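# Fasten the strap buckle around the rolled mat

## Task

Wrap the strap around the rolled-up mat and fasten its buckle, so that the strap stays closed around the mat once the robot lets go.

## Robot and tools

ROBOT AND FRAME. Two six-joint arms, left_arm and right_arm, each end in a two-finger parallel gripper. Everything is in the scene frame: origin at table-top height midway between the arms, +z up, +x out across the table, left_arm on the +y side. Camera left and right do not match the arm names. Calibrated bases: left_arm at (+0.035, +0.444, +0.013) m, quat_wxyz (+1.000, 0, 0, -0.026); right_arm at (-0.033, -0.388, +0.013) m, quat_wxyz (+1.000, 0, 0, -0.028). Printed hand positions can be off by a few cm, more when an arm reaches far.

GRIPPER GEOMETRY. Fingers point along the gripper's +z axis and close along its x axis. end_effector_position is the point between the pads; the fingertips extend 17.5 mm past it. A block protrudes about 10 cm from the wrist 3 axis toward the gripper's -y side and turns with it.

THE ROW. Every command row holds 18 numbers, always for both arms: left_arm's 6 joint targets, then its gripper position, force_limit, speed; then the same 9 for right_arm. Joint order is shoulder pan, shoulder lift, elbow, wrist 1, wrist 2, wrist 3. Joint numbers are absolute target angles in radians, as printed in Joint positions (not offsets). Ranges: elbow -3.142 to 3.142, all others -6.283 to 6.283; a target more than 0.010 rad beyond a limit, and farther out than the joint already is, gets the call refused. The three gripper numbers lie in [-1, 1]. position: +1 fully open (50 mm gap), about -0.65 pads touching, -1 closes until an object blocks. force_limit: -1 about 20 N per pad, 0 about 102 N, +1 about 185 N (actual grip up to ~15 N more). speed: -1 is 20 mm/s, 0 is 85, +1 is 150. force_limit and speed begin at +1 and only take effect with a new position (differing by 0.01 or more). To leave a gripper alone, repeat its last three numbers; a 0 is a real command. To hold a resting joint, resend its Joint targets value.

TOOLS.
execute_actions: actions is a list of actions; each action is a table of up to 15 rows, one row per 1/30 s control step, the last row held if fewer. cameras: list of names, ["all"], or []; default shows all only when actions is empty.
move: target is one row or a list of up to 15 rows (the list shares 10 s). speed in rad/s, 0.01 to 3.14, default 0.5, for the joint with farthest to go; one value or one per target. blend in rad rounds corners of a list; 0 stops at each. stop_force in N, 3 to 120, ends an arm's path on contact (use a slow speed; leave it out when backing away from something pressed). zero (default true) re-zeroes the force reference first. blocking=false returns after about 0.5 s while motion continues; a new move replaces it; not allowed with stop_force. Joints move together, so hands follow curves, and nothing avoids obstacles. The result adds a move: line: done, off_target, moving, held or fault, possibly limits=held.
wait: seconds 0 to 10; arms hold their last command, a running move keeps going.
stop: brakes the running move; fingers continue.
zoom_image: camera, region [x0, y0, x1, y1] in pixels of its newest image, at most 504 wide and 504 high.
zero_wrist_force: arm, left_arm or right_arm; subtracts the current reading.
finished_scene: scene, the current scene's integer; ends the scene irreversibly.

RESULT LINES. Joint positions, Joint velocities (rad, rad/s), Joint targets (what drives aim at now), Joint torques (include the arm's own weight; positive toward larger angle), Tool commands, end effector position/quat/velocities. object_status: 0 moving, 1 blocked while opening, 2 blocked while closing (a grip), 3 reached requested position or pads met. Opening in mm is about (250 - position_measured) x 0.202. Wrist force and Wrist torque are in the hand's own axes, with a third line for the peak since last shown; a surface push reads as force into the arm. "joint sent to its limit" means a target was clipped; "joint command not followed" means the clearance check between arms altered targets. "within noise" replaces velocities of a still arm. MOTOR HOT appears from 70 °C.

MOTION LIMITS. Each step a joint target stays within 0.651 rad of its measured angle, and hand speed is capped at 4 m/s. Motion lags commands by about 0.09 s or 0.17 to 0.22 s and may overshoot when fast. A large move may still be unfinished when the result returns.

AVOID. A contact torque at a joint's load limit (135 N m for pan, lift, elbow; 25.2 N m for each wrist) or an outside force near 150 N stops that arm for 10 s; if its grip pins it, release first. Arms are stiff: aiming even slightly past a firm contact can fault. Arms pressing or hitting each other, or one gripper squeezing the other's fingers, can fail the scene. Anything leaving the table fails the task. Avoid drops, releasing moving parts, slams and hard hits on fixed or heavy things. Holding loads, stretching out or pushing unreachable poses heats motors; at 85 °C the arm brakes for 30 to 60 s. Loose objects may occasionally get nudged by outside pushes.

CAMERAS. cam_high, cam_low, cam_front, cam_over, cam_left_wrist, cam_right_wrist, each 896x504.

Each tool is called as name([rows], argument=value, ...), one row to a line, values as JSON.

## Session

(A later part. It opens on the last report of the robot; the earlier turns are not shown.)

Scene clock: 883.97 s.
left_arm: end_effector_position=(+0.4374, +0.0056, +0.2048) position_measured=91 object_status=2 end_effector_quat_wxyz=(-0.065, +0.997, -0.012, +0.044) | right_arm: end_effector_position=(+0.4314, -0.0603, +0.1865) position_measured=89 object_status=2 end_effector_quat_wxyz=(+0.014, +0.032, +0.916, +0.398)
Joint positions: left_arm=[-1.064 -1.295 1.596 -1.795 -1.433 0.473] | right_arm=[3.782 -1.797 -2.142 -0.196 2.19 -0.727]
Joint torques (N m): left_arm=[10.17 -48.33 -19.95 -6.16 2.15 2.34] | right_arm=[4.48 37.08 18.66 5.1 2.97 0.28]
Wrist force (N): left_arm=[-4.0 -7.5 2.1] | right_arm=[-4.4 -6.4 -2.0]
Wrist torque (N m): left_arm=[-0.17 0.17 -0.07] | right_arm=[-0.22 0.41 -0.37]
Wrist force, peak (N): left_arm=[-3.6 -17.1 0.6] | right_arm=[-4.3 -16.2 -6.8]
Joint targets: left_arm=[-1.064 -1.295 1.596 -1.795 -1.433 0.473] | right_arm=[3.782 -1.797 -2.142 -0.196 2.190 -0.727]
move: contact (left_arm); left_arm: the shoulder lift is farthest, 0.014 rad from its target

move(target=[-1.0866,-1.3135,1.6290,-1.8294,-1.3883,0.4536,-1,-0.2,-1,3.7820,-1.7972,-2.1416,-0.1955,2.1900,-0.7268,-1,0,-1], speed=0.05)

move(target=[-1.0950,-1.2959,1.6117,-1.8293,-1.3893,0.4453,-1,-0.2,-1,3.7820,-1.7972,-2.1416,-0.1955,2.1900,-0.7268,-1,0,-1], speed=0.02, stop_force=12, zero=false, cameras=["cam_front", "cam_high", "cam_left_wrist"])

zoom_image(camera="cam_front", region=[380, 165, 450, 205])

zoom_image(camera="cam_high", region=[428, 200, 478, 228])

Scene clock: 897.40 s.
left_arm: end_effector_position=(+0.4361, +0.0051, +0.2045) position_measured=91 object_status=2 end_effector_quat_wxyz=(-0.065, +0.995, -0.013, +0.070) | right_arm: end_effector_position=(+0.4314, -0.0603, +0.1865) position_measured=89 object_status=2 end_effector_quat_wxyz=(+0.014, +0.032, +0.916, +0.398)
Joint positions: left_arm=[-1.087 -1.314 1.629 -1.83 -1.388 0.453] | right_arm=[3.782 -1.797 -2.142 -0.195 2.19 -0.727]
Joint torques (N m): left_arm=[6.6 -37.17 -33.11 -2.8 -1.13 -0.24] | right_arm=[4.57 37.21 22.82 5.09 2.84 0.28]
Wrist force (N): left_arm=[-4.1 -5.8 2.7] | right_arm=[-4.7 -5.5 -1.2]
Wrist torque (N m): left_arm=[-0.12 -0.07 -0.10] | right_arm=[-0.25 0.18 -0.47]
Wrist force, peak (N): left_arm=[-4.5 -8.2 0.6] | right_arm=[-4.7 -7.6 -1.9]
Joint targets: left_arm=[-1.087 -1.313 1.629 -1.829 -1.388 0.454] | right_arm=[3.782 -1.797 -2.142 -0.196 2.190 -0.727]
move: done

Scene clock: 899.17 s.
left_arm: end_effector_position=(+0.4353, -0.0027, +0.2027) position_measured=91 object_status=2 end_effector_quat_wxyz=(-0.064, +0.995, -0.013, +0.070) | right_arm: end_effector_position=(+0.4314, -0.0603, +0.1865) position_measured=89 object_status=2 end_effector_quat_wxyz=(+0.014, +0.032, +0.916, +0.398)
Joint positions: left_arm=[-1.093 -1.299 1.615 -1.829 -1.389 0.447] | right_arm=[3.782 -1.797 -2.142 -0.195 2.19 -0.727]
Joint torques (N m): left_arm=[8.76 -47.46 -20.25 -7.94 -1.13 2.5] | right_arm=[-0.35 37.26 16.73 5.09 2.78 0.22]
Wrist force (N): left_arm=[-4.1 -10.2 1.6] | right_arm=[-4.3 -8.2 -3.9]
Wrist torque (N m): left_arm=[-0.16 -0.08 -0.02] | right_arm=[-0.25 0.29 -0.55]
Wrist force, peak (N): left_arm=[-4.1 -19.9 0.8] | right_arm=[-4.9 -17.5 -8.7]
Joint targets: left_arm=[-1.093 -1.299 1.615 -1.829 -1.389 0.447] | right_arm=[3.782 -1.797 -2.142 -0.196 2.190 -0.727]
move: contact (left_arm)
Images, in order (width x height): cam_high 896x504, cam_front 896x504, cam_left_wrist 896x504.

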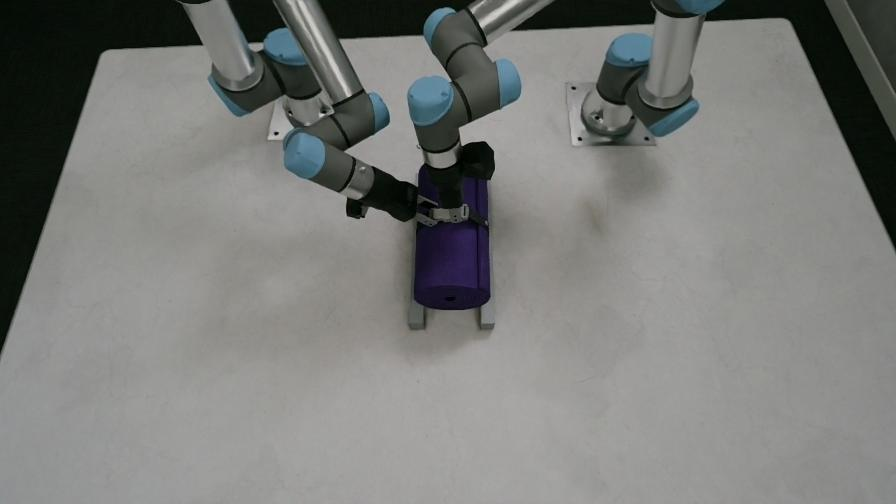

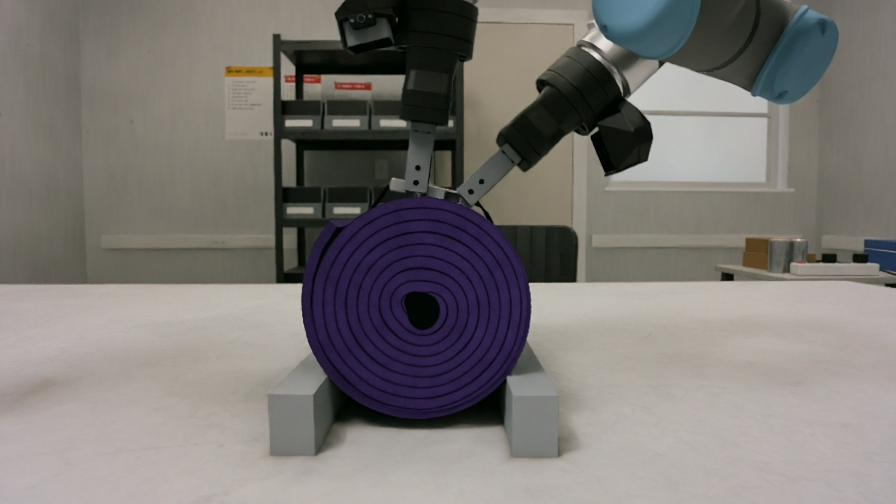

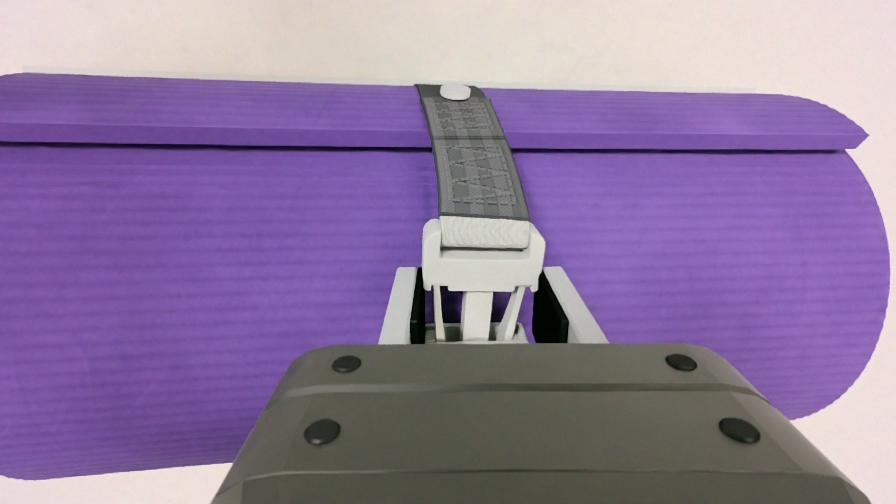

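Scaled by 7.200.

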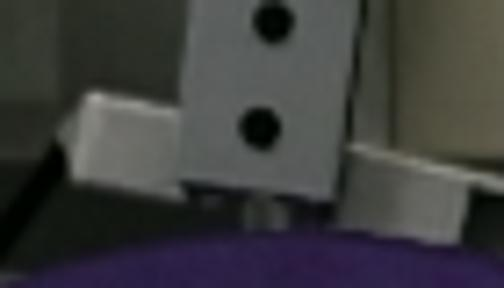

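Scaled by 10.080.

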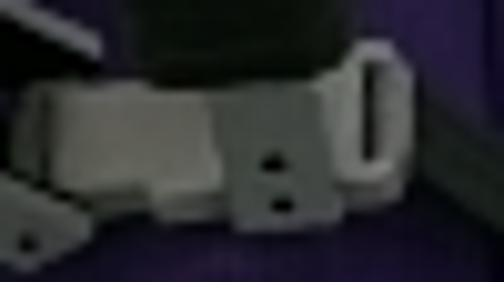

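move(target=[-1.0930,-1.2990,1.6150,-1.8290,-1.3890,0.4470,1,-0.2,-1,3.7820,-1.7972,-2.1416,-0.1955,2.1900,-0.7268,-1,0,-1], speed=0.05, cameras=["cam_front", "cam_left_wrist"])

zoom_image(camera="cam_front", region=[380, 165, 450, 205])

zoom_image(camera="cam_left_wrist", region=[380, 200, 580, 345])

Scene clock: 933.47 s.
left_arm: end_effector_position=(+0.4355, -0.0026, +0.2026) position_measured=3 object_status=0 end_effector_quat_wxyz=(-0.064, +0.995, -0.013, +0.070) | right_arm: end_effector_position=(+0.4314, -0.0603, +0.1865) position_measured=89 object_status=2 end_effector_quat_wxyz=(+0.014, +0.032, +0.916, +0.398)
Joint positions: left_arm=[-1.093 -1.299 1.615 -1.829 -1.389 0.447] | right_arm=[3.782 -1.797 -2.142 -0.195 2.19 -0.727]
Joint torques (N m): left_arm=[-0.18 -32.83 -31 -0.07 -0.22 2.46] | right_arm=[-1.44 37.01 13.53 4.99 2.76 0.22]
Wrist force (N): left_arm=[-0.8 -0.8 1.1] | right_arm=[-1.5 -2.0 2.0]
Wrist torque (N m): left_arm=[-0.04 -0.03 -0.11] | right_arm=[-0.05 0.39 -0.61]
Wrist force, peak (N): left_arm=[-4.6 -10.5 1.3] | right_arm=[-4.9 -9.2 -3.4]
Joint targets: left_arm=[-1.093 -1.299 1.615 -1.829 -1.389 0.447] | right_arm=[3.782 -1.797 -2.142 -0.196 2.190 -0.727]
move: done
Images, in order (width x height): cam_front 896x504, cam_left_wrist 896x504.

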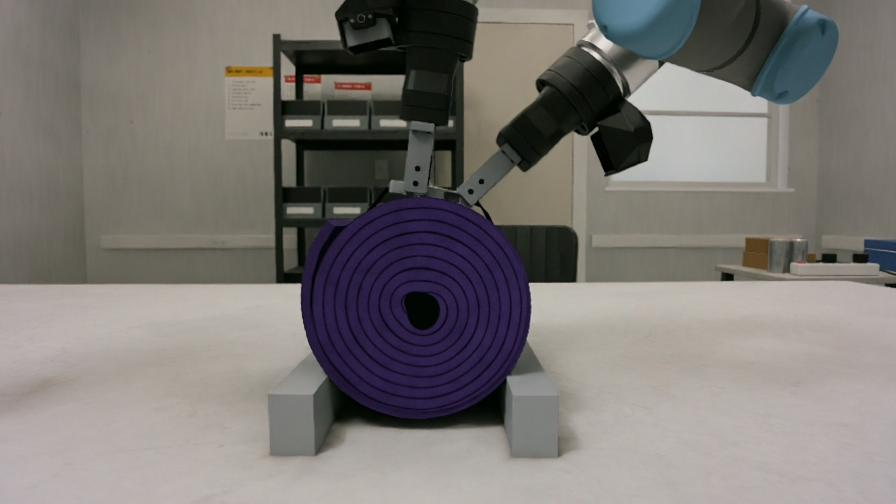

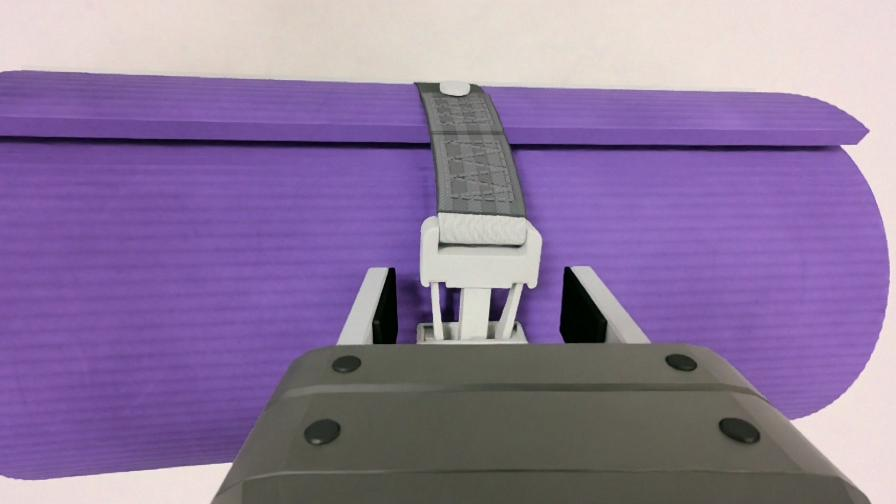

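Scaled by 7.200.

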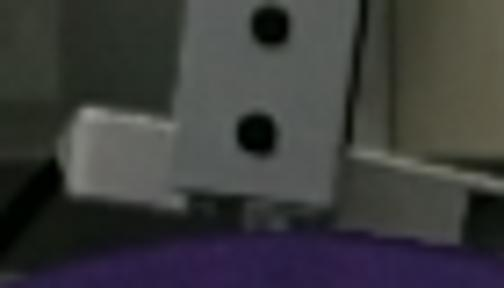

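Scaled by 2.520.

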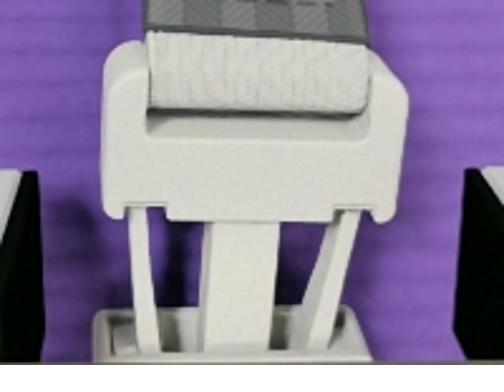

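move(target=[-1.0352,-1.2644,1.5538,-1.7137,-1.4756,0.5725,1,-0.2,-1,3.7820,-1.7972,-2.1416,-0.1955,2.1900,-0.7268,-1,0,-1], speed=0.06, stop_force=10, cameras=["cam_front", "cam_left_wrist"])

zoom_image(camera="cam_front", region=[370, 155, 450, 205])

zoom_image(camera="cam_left_wrist", region=[360, 200, 600, 345])

Scene clock: 956.80 s.
left_arm: end_effector_position=(+0.4379, +0.0168, +0.1988) position_measured=3 object_status=3 end_effector_quat_wxyz=(-0.087, +0.995, -0.048, +0.004) | right_arm: end_effector_position=(+0.4314, -0.0603, +0.1865) position_measured=89 object_status=2 end_effector_quat_wxyz=(+0.014, +0.032, +0.916, +0.398)
Joint positions: left_arm=[-1.035 -1.264 1.554 -1.714 -1.476 0.572] | right_arm=[3.782 -1.797 -2.142 -0.195 2.19 -0.727]
Joint torques (N m): left_arm=[-8.81 -48.31 -17.47 -4.95 2.39 -2.7] | right_arm=[-1.58 36.67 13.4 4.88 2.59 0.29]
Wrist force (N): left_arm=[-1.0 -0.9 1.0] | right_arm=[-0.8 -0.6 1.1]
Wrist torque (N m): left_arm=[-0.03 -0.01 -0.19] | right_arm=[-0.01 0.42 -0.61]
Wrist force, peak (N): left_arm=[-0.8 -1.0 1.4] | right_arm=[-1.6 -2.1 2.1]
Joint targets: left_arm=[-1.035 -1.264 1.554 -1.714 -1.476 0.573] | right_arm=[3.782 -1.797 -2.142 -0.196 2.190 -0.727]
move: done
Images, in order (width x height): cam_front 896x504, cam_left_wrist 896x504.

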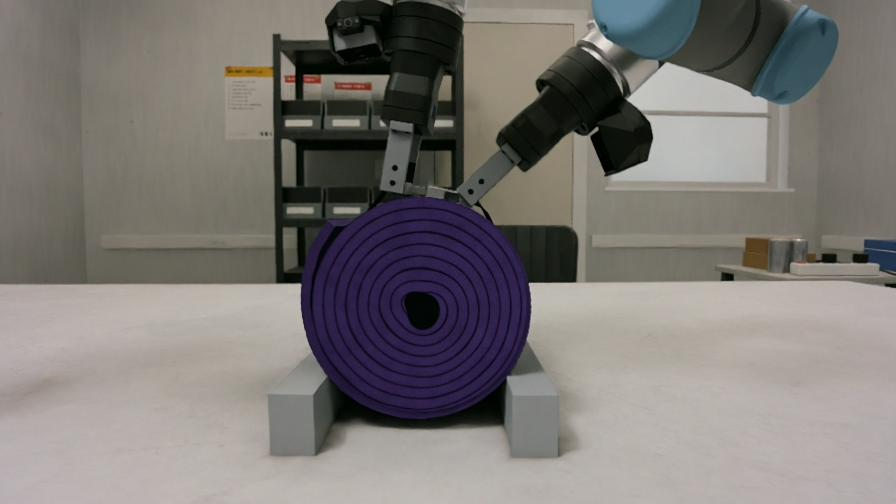

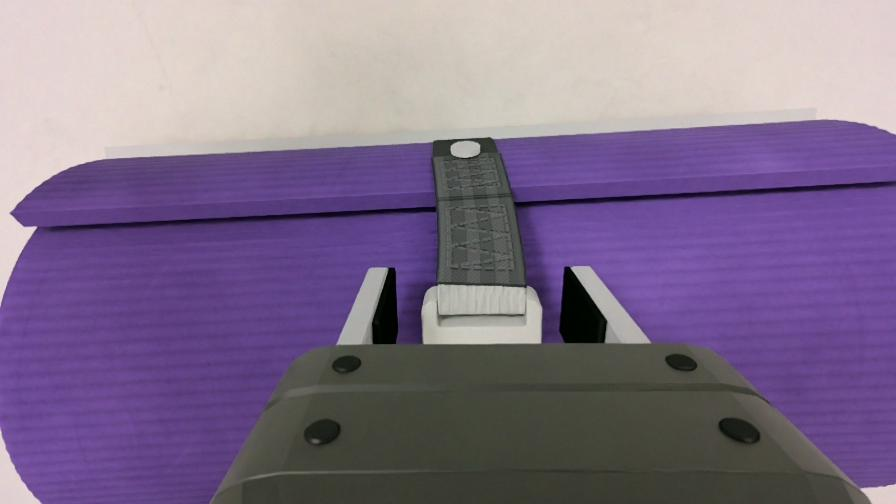

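Scaled by 6.300.

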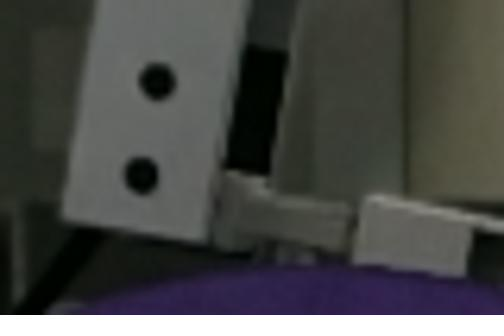

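Scaled by 2.100.

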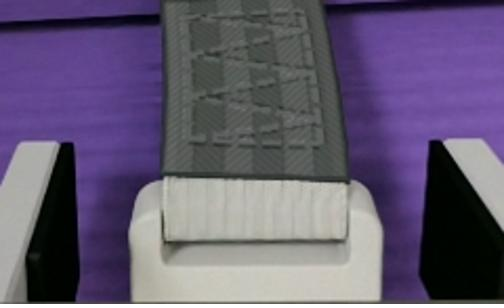

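move(target=[-1.0352,-1.2644,1.5538,-1.7137,-1.4756,0.5725,-1,0,-1,3.7820,-1.7972,-2.1416,-0.1955,2.1900,-0.7268,-1,0,-1], speed=0.05, cameras=["cam_front", "cam_left_wrist"])

zoom_image(camera="cam_front", region=[370, 155, 450, 205])

zoom_image(camera="cam_left_wrist", region=[360, 200, 600, 345])

Scene clock: 962.83 s.
left_arm: end_effector_position=(+0.4379, +0.0168, +0.1988) position_measured=88 object_status=0 end_effector_quat_wxyz=(-0.087, +0.995, -0.048, +0.004) | right_arm: end_effector_position=(+0.4314, -0.0603, +0.1865) position_measured=89 object_status=2 end_effector_quat_wxyz=(+0.014, +0.032, +0.916, +0.398)
Joint positions: left_arm=[-1.035 -1.264 1.554 -1.714 -1.476 0.572] | right_arm=[3.782 -1.797 -2.142 -0.195 2.19 -0.727]
Joint torques (N m): left_arm=[-9.51 -48.87 -17.14 -5.03 0.56 -2.36] | right_arm=[-1.85 36.67 14.02 4.95 2.64 0.26]
Wrist force (N): left_arm=[1.5 -2.3 1.3] | right_arm=[1.1 -2.1 0.7]
Wrist torque (N m): left_arm=[-0.03 0.02 -0.37] | right_arm=[-0.03 0.47 -0.55]
Wrist force, peak (N): left_arm=[1.8 -2.2 1.9] | right_arm=[0.7 -3.1 1.3]
Joint targets: left_arm=[-1.035 -1.264 1.554 -1.714 -1.476 0.573] | right_arm=[3.782 -1.797 -2.142 -0.196 2.190 -0.727]
move: done
Images, in order (width x height): cam_front 896x504, cam_left_wrist 896x504.

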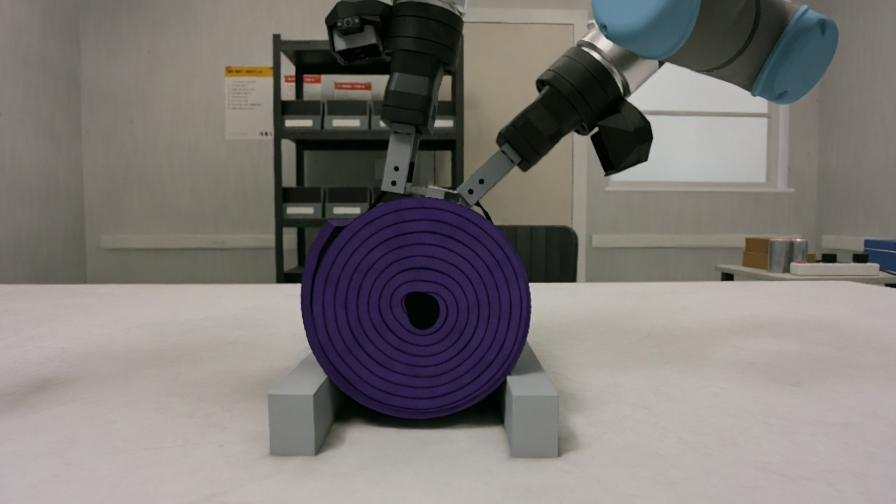

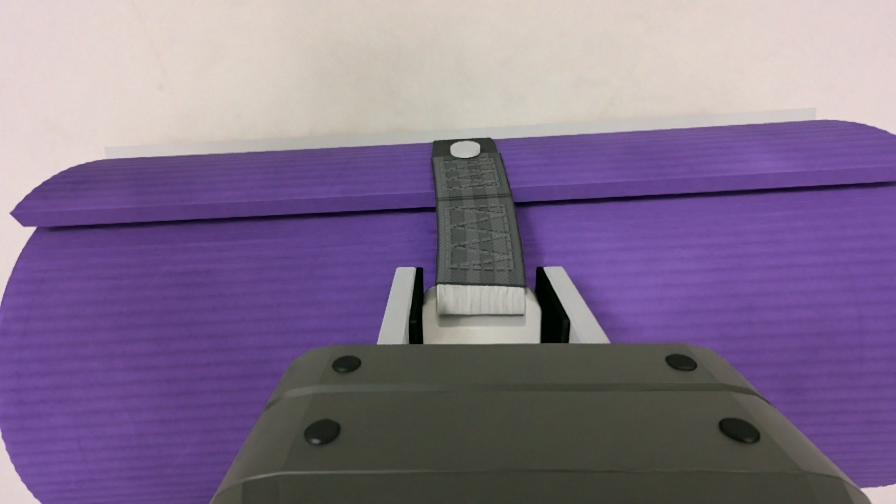

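Scaled by 6.300.

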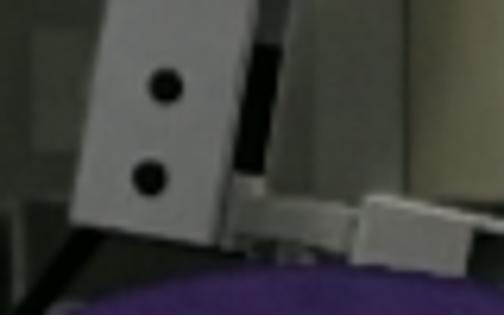

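Scaled by 2.100.

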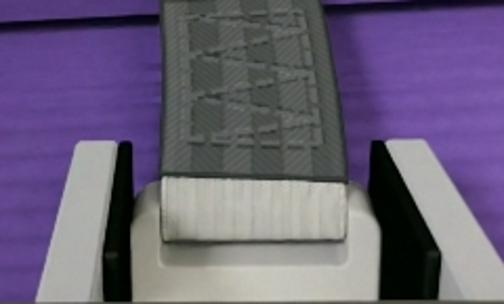

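move(target=[-1.0475,-1.2403,1.5303,-1.7137,-1.4770,0.5603,-1,0,-1,3.7820,-1.7972,-2.1416,-0.1955,2.1900,-0.7268,-1,0,-1], speed=0.02, stop_force=15)

Scene clock: 971.47 s.
left_arm: end_effector_position=(+0.4370, +0.0076, +0.1964) position_measured=88 object_status=2 end_effector_quat_wxyz=(-0.087, +0.995, -0.048, +0.004) | right_arm: end_effector_position=(+0.4313, -0.0603, +0.1865) position_measured=89 object_status=2 end_effector_quat_wxyz=(+0.014, +0.032, +0.916, +0.398)
Joint positions: left_arm=[-1.044 -1.248 1.538 -1.714 -1.477 0.564] | right_arm=[3.782 -1.797 -2.142 -0.196 2.19 -0.727]
Joint torques (N m): left_arm=[5.64 -48.94 -17.07 -3.21 -1.27 2.85] | right_arm=[-1.67 36.53 23.66 7.04 2.48 0.21]
Wrist force (N): left_arm=[6.5 -7.6 0.9] | right_arm=[6.8 -5.8 -2.1]
Wrist torque (N m): left_arm=[0.00 0.04 -0.44] | right_arm=[-0.01 0.65 -0.67]
Wrist force, peak (N): left_arm=[7.9 -17.2 2.4] | right_arm=[6.6 -15.8 -6.6]
Joint targets: left_arm=[-1.044 -1.248 1.538 -1.714 -1.477 0.564] | right_arm=[3.782 -1.797 -2.142 -0.196 2.190 -0.727]
move: contact (left_arm)

move(target=[-1.0431,-1.2471,1.5367,-1.7137,-1.4771,0.5398,-1,0,-1,3.7820,-1.7972,-2.1416,-0.1955,2.1900,-0.7268,-1,0,-1], speed=0.03)

move(target=[-1.0516,-1.2297,1.5197,-1.7137,-1.4781,0.5313,-1,0,-1,3.7820,-1.7972,-2.1416,-0.1955,2.1900,-0.7268,-1,0,-1], speed=0.02, stop_force=20, zero=false, cameras=["cam_front"])

zoom_image(camera="cam_front", region=[370, 155, 450, 205])

Scene clock: 981.27 s.
left_arm: end_effector_position=(+0.4373, +0.0073, +0.1964) position_measured=88 object_status=2 end_effector_quat_wxyz=(-0.087, +0.996, -0.035, +0.005) | right_arm: end_effector_position=(+0.4314, -0.0603, +0.1866) position_measured=89 object_status=2 end_effector_quat_wxyz=(+0.014, +0.032, +0.916, +0.399)
Joint positions: left_arm=[-1.043 -1.247 1.537 -1.714 -1.477 0.54] | right_arm=[3.782 -1.797 -2.142 -0.195 2.19 -0.727]
Joint torques (N m): left_arm=[10.53 -34.32 -31.92 -2.59 -0.82 0.38] | right_arm=[-1.39 36.13 24.61 4.56 2.55 0.18]
Wrist force (N): left_arm=[-5.8 -6.1 1.4] | right_arm=[-6.6 -6.4 -0.1]
Wrist torque (N m): left_arm=[-0.03 0.00 0.11] | right_arm=[-0.05 0.30 -0.51]
Wrist force, peak (N): left_arm=[7.5 -7.3 2.4] | right_arm=[6.1 -7.3 -1.0]
Joint targets: left_arm=[-1.043 -1.247 1.537 -1.714 -1.477 0.540] | right_arm=[3.782 -1.797 -2.142 -0.196 2.190 -0.727]
move: done

Scene clock: 983.03 s.
left_arm: end_effector_position=(+0.4366, -0.0008, +0.1942) position_measured=88 object_status=2 end_effector_quat_wxyz=(-0.087, +0.996, -0.035, +0.005) | right_arm: end_effector_position=(+0.4314, -0.0603, +0.1865) position_measured=89 object_status=2 end_effector_quat_wxyz=(+0.014, +0.032, +0.916, +0.398)
Joint positions: left_arm=[-1.05 -1.232 1.522 -1.714 -1.478 0.533] | right_arm=[3.782 -1.797 -2.142 -0.195 2.19 -0.727]
Joint torques (N m): left_arm=[2.54 -48.11 -20.94 -8.72 -3.2 2.8] | right_arm=[10.45 36.15 18.53 7.78 2.41 0.23]
Wrist force (N): left_arm=[1.4 -20.1 1.0] | right_arm=[0.6 -18.0 -6.7]
Wrist torque (N m): left_arm=[-0.16 -0.01 -0.41] | right_arm=[-0.20 0.34 -0.45]
Wrist force, peak (N): left_arm=[1.1 -30.0 -0.1] | right_arm=[0.5 -23.3 -12.1]
Joint targets: left_arm=[-1.050 -1.232 1.522 -1.714 -1.478 0.533] | right_arm=[3.782 -1.797 -2.142 -0.196 2.190 -0.727]
move: contact (left_arm)
Images, in order (width x height): cam_front 896x504.

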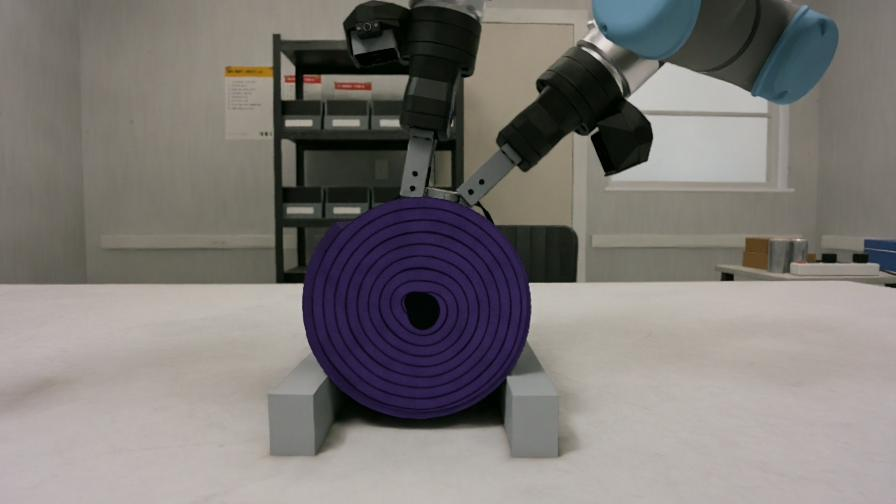

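Scaled by 6.300.

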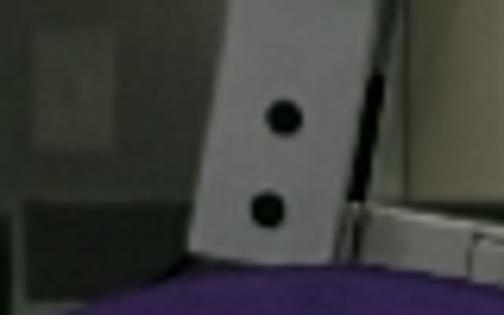

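move(target=[-1.0534,-1.2250,1.5152,-1.7140,-1.4785,0.5295,-1,0,-1,3.7820,-1.7972,-2.1416,-0.1955,2.1900,-0.7268,-1,0,-1], speed=0.01, stop_force=50, zero=false, cameras=["cam_front"])

zoom_image(camera="cam_front", region=[370, 155, 450, 205])

Scene clock: 989.57 s.
left_arm: end_effector_position=(+0.4366, -0.0020, +0.1937) position_measured=88 object_status=2 end_effector_quat_wxyz=(-0.087, +0.996, -0.035, +0.005) | right_arm: end_effector_position=(+0.4314, -0.0603, +0.1865) position_measured=89 object_status=2 end_effector_quat_wxyz=(+0.014, +0.032, +0.916, +0.398)
Joint positions: left_arm=[-1.051 -1.23 1.52 -1.714 -1.478 0.531] | right_arm=[3.782 -1.797 -2.142 -0.195 2.19 -0.727]
Joint torques (N m): left_arm=[-10.81 -43.52 -26.39 -14.13 -7.19 2.87] | right_arm=[16.07 35.72 41.12 10.39 9.61 0.21]
Wrist force (N): left_arm=[0.5 -51.0 -1.6] | right_arm=[-0.5 -36.5 -27.0]
Wrist torque (N m): left_arm=[-0.16 -0.04 -0.44] | right_arm=[0.33 0.33 -0.31]
Wrist force, peak (N): left_arm=[-1.0 -56.1 -2.6] | right_arm=[-0.6 -39.0 -29.7]
Joint targets: left_arm=[-1.051 -1.230 1.520 -1.714 -1.478 0.531] | right_arm=[3.782 -1.797 -2.142 -0.196 2.190 -0.727]
move: contact (left_arm)
Images, in order (width x height): cam_front 896x504.

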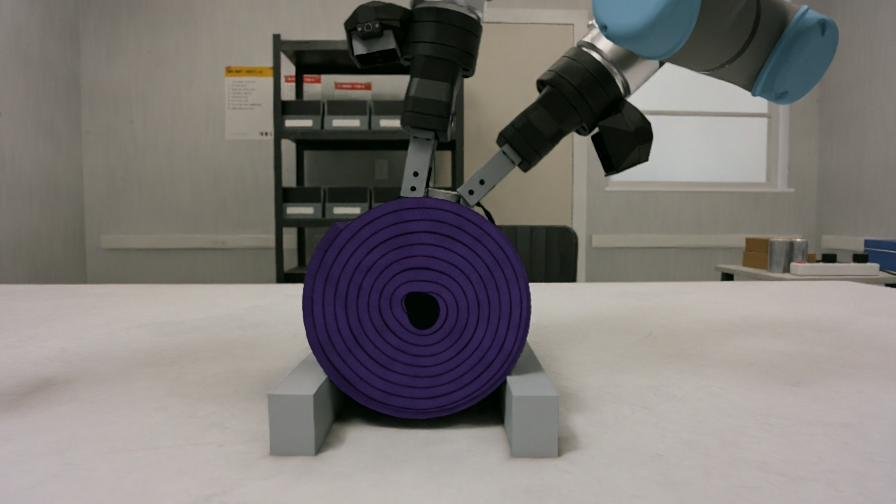

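Scaled by 6.300.

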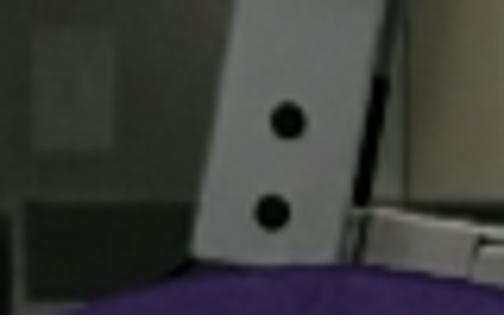

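move(target=[-1.0484,-1.2352,1.5250,-1.7140,-1.4777,0.5336,-1,0,-1,3.7820,-1.7972,-2.1416,-0.1955,2.1900,-0.7268,-1,0,-1], speed=0.02)

move(target=[-1.0450,-1.2421,1.5317,-1.7140,-1.4773,0.5370,-1,0,-1,3.7820,-1.7972,-2.1416,-0.1955,2.1900,-0.7268,-1,0,-1], speed=0.015, stop_force=25, cameras=["cam_front"])

zoom_image(camera="cam_front", region=[370, 155, 450, 205])

Scene clock: 996.20 s.
left_arm: end_effector_position=(+0.4369, +0.0007, +0.1947) position_measured=88 object_status=2 end_effector_quat_wxyz=(-0.086, +0.996, -0.035, +0.005) | right_arm: end_effector_position=(+0.4313, -0.0601, +0.1867) position_measured=89 object_status=2 end_effector_quat_wxyz=(+0.014, +0.032, +0.916, +0.399)
Joint positions: left_arm=[-1.049 -1.235 1.525 -1.714 -1.478 0.534] | right_arm=[3.782 -1.797 -2.141 -0.195 2.19 -0.727]
Joint torques (N m): left_arm=[18.06 -45.51 -16.17 0.74 4.76 2.31] | right_arm=[-5.65 36.23 17.27 2.27 0.91 0.22]
Wrist force (N): left_arm=[-5.7 14.2 -1.0] | right_arm=[-4.7 12.2 13.4]
Wrist torque (N m): left_arm=[0.09 0.09 -0.33] | right_arm=[0.28 0.18 -0.28]
Wrist force, peak (N): left_arm=[0.1 -51.4 -2.5] | right_arm=[-0.5 -36.8 -27.0]
Joint targets: left_arm=[-1.048 -1.235 1.525 -1.714 -1.478 0.534] | right_arm=[3.782 -1.797 -2.142 -0.196 2.190 -0.727]
move: done

Scene clock: 997.40 s.
left_arm: end_effector_position=(+0.4371, +0.0018, +0.1950) position_measured=88 object_status=2 end_effector_quat_wxyz=(-0.086, +0.996, -0.035, +0.005) | right_arm: end_effector_position=(+0.4314, -0.0603, +0.1865) position_measured=89 object_status=2 end_effector_quat_wxyz=(+0.014, +0.032, +0.916, +0.398)
Joint positions: left_arm=[-1.048 -1.237 1.527 -1.714 -1.478 0.535] | right_arm=[3.782 -1.797 -2.142 -0.196 2.19 -0.727]
Joint torques (N m): left_arm=[7.61 -38.18 -21.92 6.23 4.46 -2.27] | right_arm=[-23.26 36.03 -3.29 -0.92 -5.8 0.09]
Wrist force (N): left_arm=[-4.0 38.7 0.1] | right_arm=[-4.0 30.2 26.9]
Wrist torque (N m): left_arm=[0.23 0.00 -0.47] | right_arm=[-0.01 0.11 -0.21]
Wrist force, peak (N): left_arm=[-4.9 42.6 0.1] | right_arm=[-4.7 32.5 29.7]
Joint targets: left_arm=[-1.048 -1.237 1.527 -1.714 -1.478 0.535] | right_arm=[3.782 -1.797 -2.142 -0.196 2.190 -0.727]
move: contact (left_arm)
Images, in order (width x height): cam_front 896x504.

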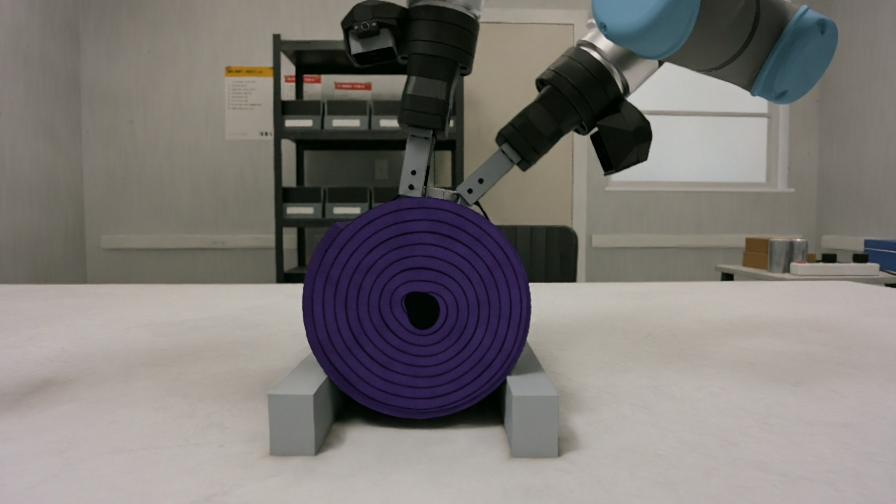

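Scaled by 6.300.

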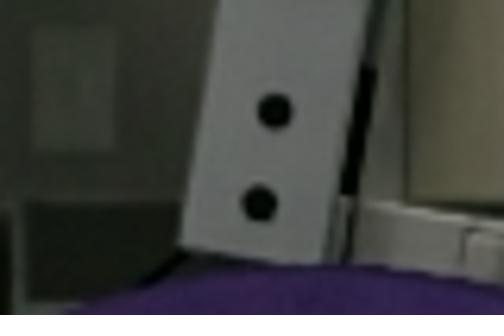

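move(target=[-1.0496,-1.2346,1.5246,-1.7142,-1.4776,0.5324,-1,0,-1,3.7820,-1.7972,-2.1416,-0.1955,2.1900,-0.7268,-1,0,-1], speed=0.03)

move(target=[-1.0496,-1.2346,1.5246,-1.7142,-1.4776,0.5324,0.65,0,-1,3.7820,-1.7972,-2.1416,-0.1955,2.1900,-0.7268,-1,0,-1], speed=0.03, cameras=["cam_front", "cam_left_wrist"])

zoom_image(camera="cam_left_wrist", region=[360, 200, 600, 345])

Scene clock: 1009.80 s.
left_arm: end_effector_position=(+0.4366, +0.0003, +0.1945) position_measured=88 object_status=2 end_effector_quat_wxyz=(-0.087, +0.996, -0.035, +0.006) | right_arm: end_effector_position=(+0.4314, -0.0604, +0.1865) position_measured=89 object_status=2 end_effector_quat_wxyz=(+0.014, +0.032, +0.917, +0.398)
Joint positions: left_arm=[-1.05 -1.235 1.525 -1.714 -1.477 0.532] | right_arm=[3.782 -1.797 -2.142 -0.196 2.19 -0.727]
Joint torques (N m): left_arm=[-7.01 -38.44 -29.56 -1.21 1.73 -2.24] | right_arm=[-7.13 35.96 11.17 3.13 -0.69 0.18]
Wrist force (N): left_arm=[-1.3 4.0 0.7] | right_arm=[-0.9 4.3 6.4]
Wrist torque (N m): left_arm=[-0.01 0.01 -0.24] | right_arm=[0.07 0.30 -0.45]
Wrist force, peak (N): left_arm=[-3.6 39.0 1.0] | right_arm=[-3.8 30.4 26.8]
Joint targets: left_arm=[-1.050 -1.235 1.525 -1.714 -1.478 0.532] | right_arm=[3.782 -1.797 -2.142 -0.196 2.190 -0.727]
move: done

Scene clock: 1010.33 s.
left_arm: end_effector_position=(+0.4366, +0.0002, +0.1945) position_measured=56 object_status=0 end_effector_quat_wxyz=(-0.087, +0.996, -0.035, +0.006) | right_arm: end_effector_position=(+0.4314, -0.0603, +0.1865) position_measured=89 object_status=2 end_effector_quat_wxyz=(+0.014, +0.032, +0.917, +0.398)
Joint positions: left_arm=[-1.05 -1.235 1.525 -1.714 -1.478 0.532] | right_arm=[3.782 -1.797 -2.142 -0.196 2.19 -0.727]
Joint torques (N m): left_arm=[-8.22 -42.97 -28.56 -5.18 -1.7 -0.53] | right_arm=[4.98 35.96 23.66 5.58 3.53 0.11]
Wrist force (N): left_arm=[-1.0 -1.7 1.3] | right_arm=[-2.9 -0.9 4.0]
Wrist torque (N m): left_arm=[-0.18 0.01 -0.09] | right_arm=[0.04 0.59 -0.59]
Wrist force, peak (N): left_arm=[-0.9 4.5 1.7] | right_arm=[-1.4 3.8 7.0]
Joint targets: left_arm=[-1.050 -1.235 1.525 -1.714 -1.478 0.532] | right_arm=[3.782 -1.797 -2.142 -0.196 2.190 -0.727]
move: done
Images, in order (width x height): cam_front 896x504, cam_left_wrist 896x504.

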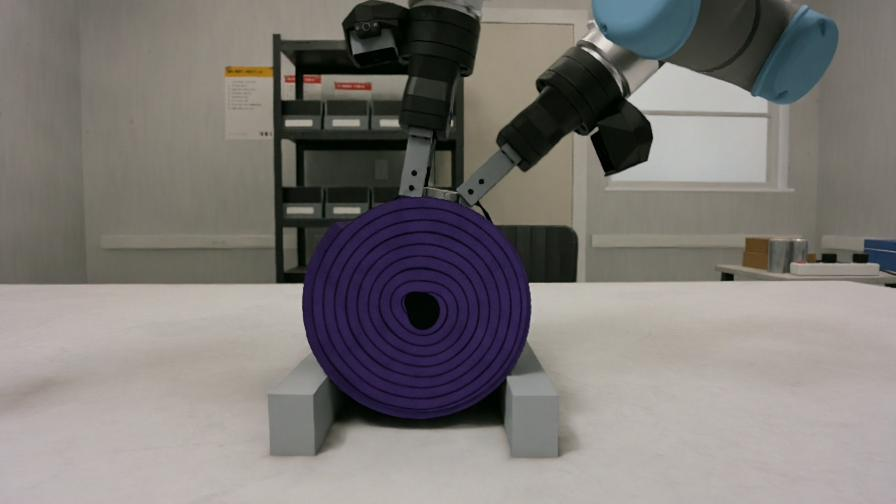

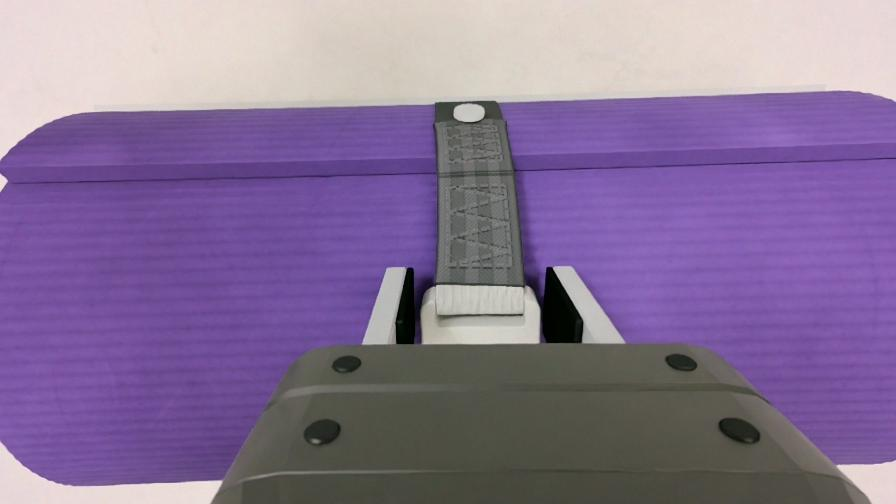

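Scaled by 2.100.

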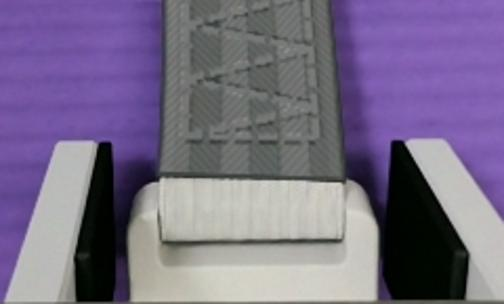

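move([
  [-1.0496,-1.2470,1.4887,-1.6659,-1.4776,0.5324,0.65,0,-1,3.7820,-1.7972,-2.1416,-0.1955,2.1900,-0.7268,-1,0,-1],
  [-1.0496,-1.2652,1.4091,-1.5682,-1.4776,0.5324,0.65,0,-1,3.7820,-1.7972,-2.1416,-0.1955,2.1900,-0.7268,-1,0,-1],
], speed=[0.05, 0.2], blend=[0.01, 0], cameras=["cam_front", "cam_left_wrist"])

zoom_image(camera="cam_left_wrist", region=[400, 200, 560, 345])

zoom_image(camera="cam_front", region=[370, 165, 490, 215])

Scene clock: 1021.67 s.
left_arm: end_effector_position=(+0.4366, +0.0002, +0.2545) position_measured=56 object_status=3 end_effector_quat_wxyz=(-0.086, +0.996, -0.035, +0.006) | right_arm: end_effector_position=(+0.4314, -0.0603, +0.1865) position_measured=89 object_status=2 end_effector_quat_wxyz=(+0.014, +0.032, +0.916, +0.398)
Joint positions: left_arm=[-1.05 -1.265 1.409 -1.568 -1.478 0.532] | right_arm=[3.782 -1.797 -2.142 -0.195 2.19 -0.727]
Joint torques (N m): left_arm=[-9.22 -34.95 -21.63 -4.51 -1.11 2.29] | right_arm=[4.86 35.57 26.92 5.6 3.78 0.16]
Wrist force (N): left_arm=[-1.2 -1.7 1.1] | right_arm=[-2.0 0.2 3.2]
Wrist torque (N m): left_arm=[-0.16 0.04 -0.09] | right_arm=[0.06 0.57 -0.59]
Wrist force, peak (N): left_arm=[-1.1 -1.6 2.0] | right_arm=[-3.0 -1.2 4.3]
Joint targets: left_arm=[-1.050 -1.265 1.409 -1.568 -1.478 0.532] | right_arm=[3.782 -1.797 -2.142 -0.196 2.190 -0.727]
move: done
Images, in order (width x height): cam_front 896x504, cam_left_wrist 896x504.

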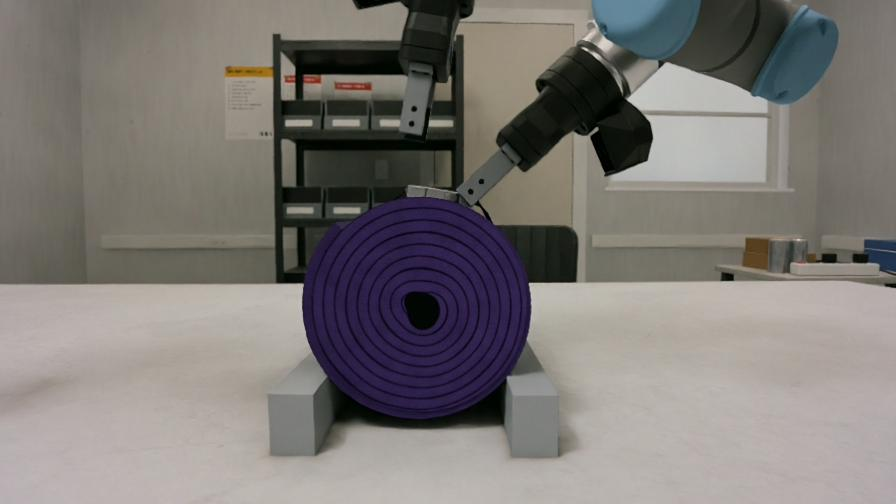

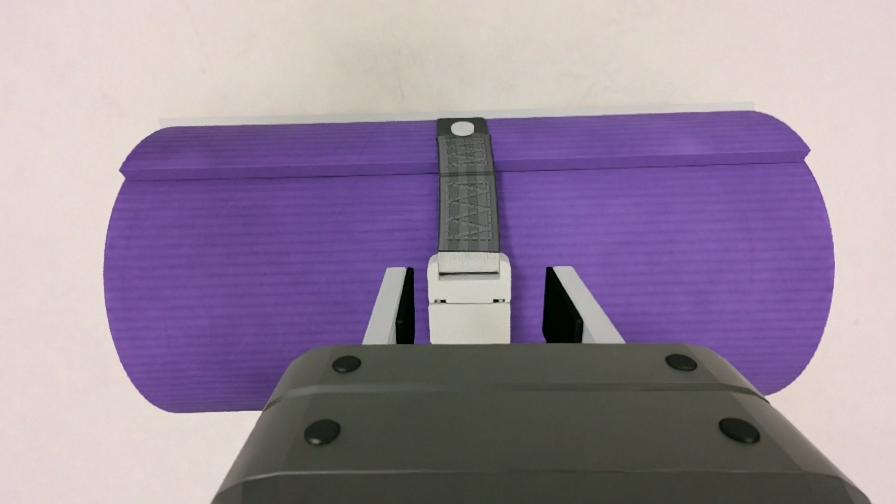

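Scaled by 3.150.

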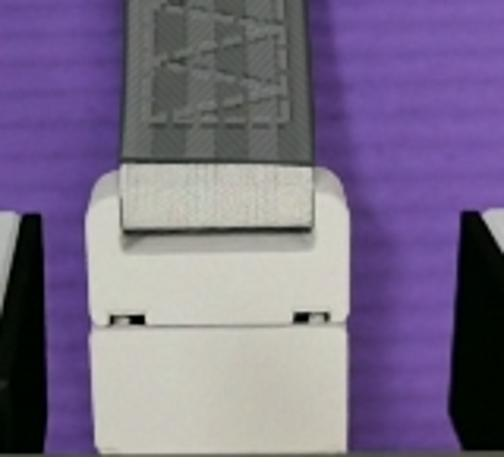

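Scaled by 4.200.

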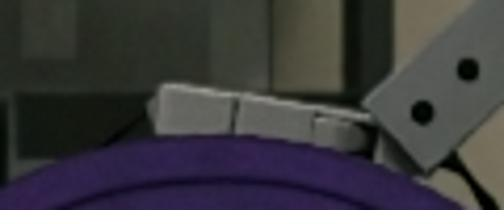

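move(target=[-1.0496,-1.2652,1.4091,-1.5682,-1.4776,0.5324,0.65,0,-1,3.7820,-1.7972,-2.1416,-0.1955,2.1900,-0.7268,0.65,0,-1], speed=0.1)

move([
  [-1.0496,-1.2652,1.4091,-1.5682,-1.4776,0.5324,0.65,0,-1,3.7015,-1.6768,-2.1356,-0.3728,2.2323,-0.8124,0.65,0,-1],
  [-1.0496,-1.3052,1.3491,-1.5082,-1.4776,0.5324,0.65,0,-1,3.7692,-1.5465,-2.0700,-0.4800,2.0800,-0.7050,0.65,0,-1],
], speed=[0.08, 0.2], blend=[0.02, 0], cameras=["cam_front", "cam_left_wrist", "cam_right_wrist", "cam_over"])

zoom_image(camera="cam_front", region=[370, 165, 510, 235])

zoom_image(camera="cam_left_wrist", region=[400, 200, 560, 345])

Scene clock: 1028.00 s.
left_arm: end_effector_position=(+0.4366, +0.0002, +0.2545) position_measured=56 object_status=3 end_effector_quat_wxyz=(-0.086, +0.996, -0.035, +0.006) | right_arm: end_effector_position=(+0.4314, -0.0603, +0.1866) position_measured=56 object_status=0 end_effector_quat_wxyz=(+0.014, +0.032, +0.916, +0.399)
Joint positions: left_arm=[-1.05 -1.265 1.409 -1.568 -1.478 0.532] | right_arm=[3.782 -1.797 -2.142 -0.195 2.19 -0.727]
Joint torques (N m): left_arm=[-7.55 -34.82 -29.3 -0.66 -0.47 2.24] | right_arm=[4.86 35.54 20.65 2.34 1.31 0.18]
Wrist force (N): left_arm=[-1.1 -1.6 1.1] | right_arm=[-2.7 -0.3 -0.7]
Wrist torque (N m): left_arm=[-0.15 0.02 -0.08] | right_arm=[-0.13 0.56 -0.60]
Wrist force, peak (N): left_arm=[-1.3 -1.8 1.2] | right_arm=[-3.1 -1.1 4.2]
Joint targets: left_arm=[-1.050 -1.265 1.409 -1.568 -1.478 0.532] | right_arm=[3.782 -1.797 -2.142 -0.196 2.190 -0.727]
move: done

Scene clock: 1031.40 s.
left_arm: end_effector_position=(+0.4357, +0.0019, +0.3010) position_measured=56 object_status=3 end_effector_quat_wxyz=(-0.069, +0.997, -0.034, +0.015) | right_arm: end_effector_position=(+0.4336, -0.0960, +0.2937) position_measured=56 object_status=3 end_effector_quat_wxyz=(+0.063, +0.060, +0.923, +0.374)
Joint positions: left_arm=[-1.05 -1.305 1.349 -1.508 -1.478 0.532] | right_arm=[3.769 -1.546 -2.07 -0.48 2.08 -0.705]
Joint torques (N m): left_arm=[-8.74 -32.84 -18.05 -5.25 0.49 2.27] | right_arm=[-6.72 14.9 13.83 4.59 2.93 -0.82]
Wrist force (N): left_arm=[-1.2 -1.7 1.2] | right_arm=[-2.7 -0.2 -0.5]
Wrist torque (N m): left_arm=[-0.17 0.04 -0.10] | right_arm=[-0.12 0.52 -0.53]
Wrist force, peak (N): left_arm=[-1.4 -1.8 1.2] | right_arm=[-2.9 -1.4 -0.5]
Joint targets: left_arm=[-1.050 -1.305 1.349 -1.508 -1.478 0.532] | right_arm=[3.769 -1.546 -2.070 -0.480 2.080 -0.705]
move: done
Images, in order (width x height): cam_front 896x504, cam_over 896x504, cam_left_wrist 896x504, cam_right_wrist 896x504.

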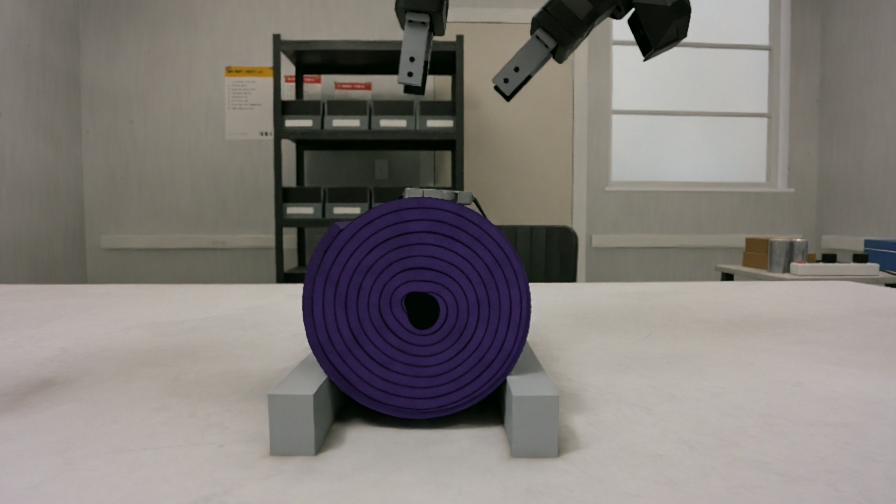

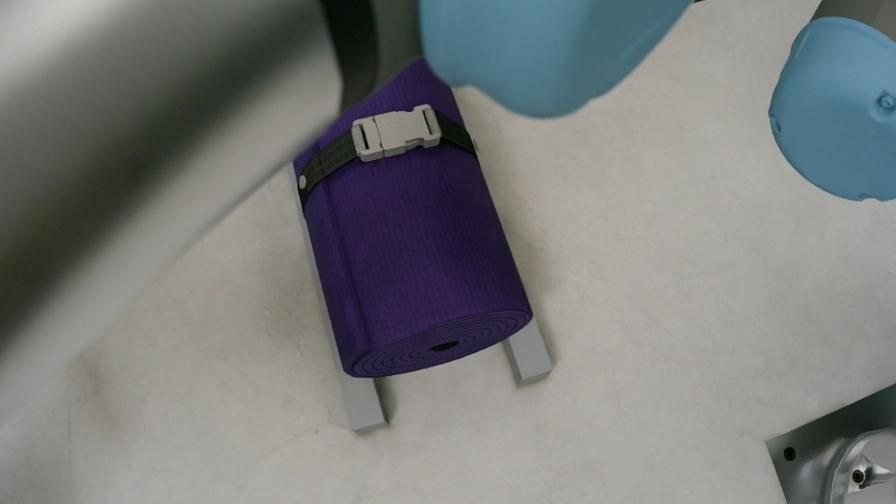

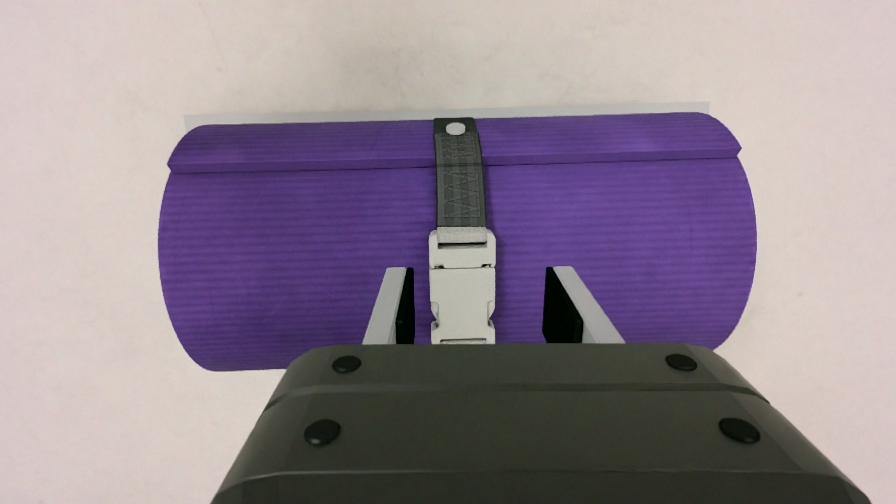

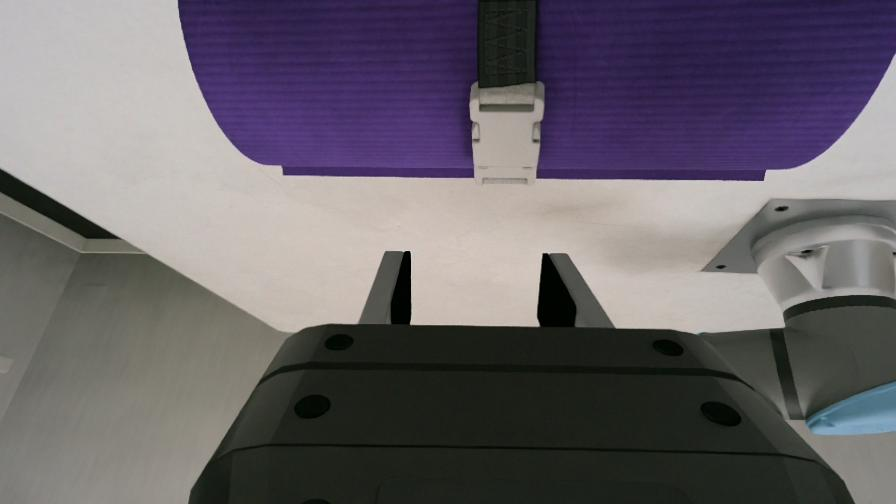

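Scaled by 3.600.

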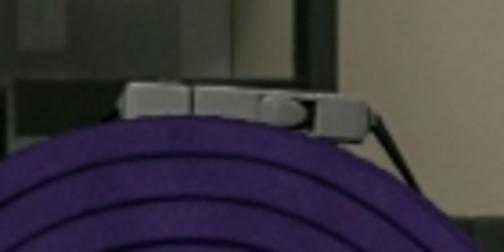

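Scaled by 3.150.

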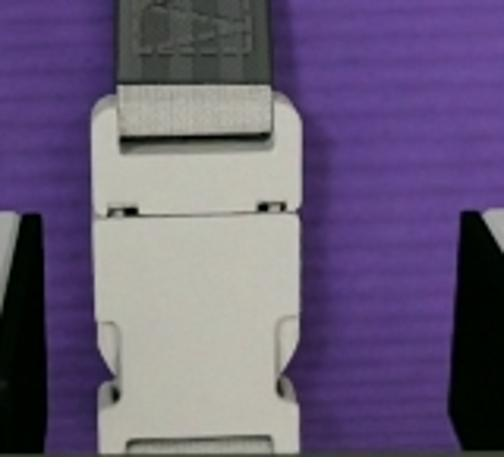

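finished_scene(scene=2)

The scene is finished: the task was done.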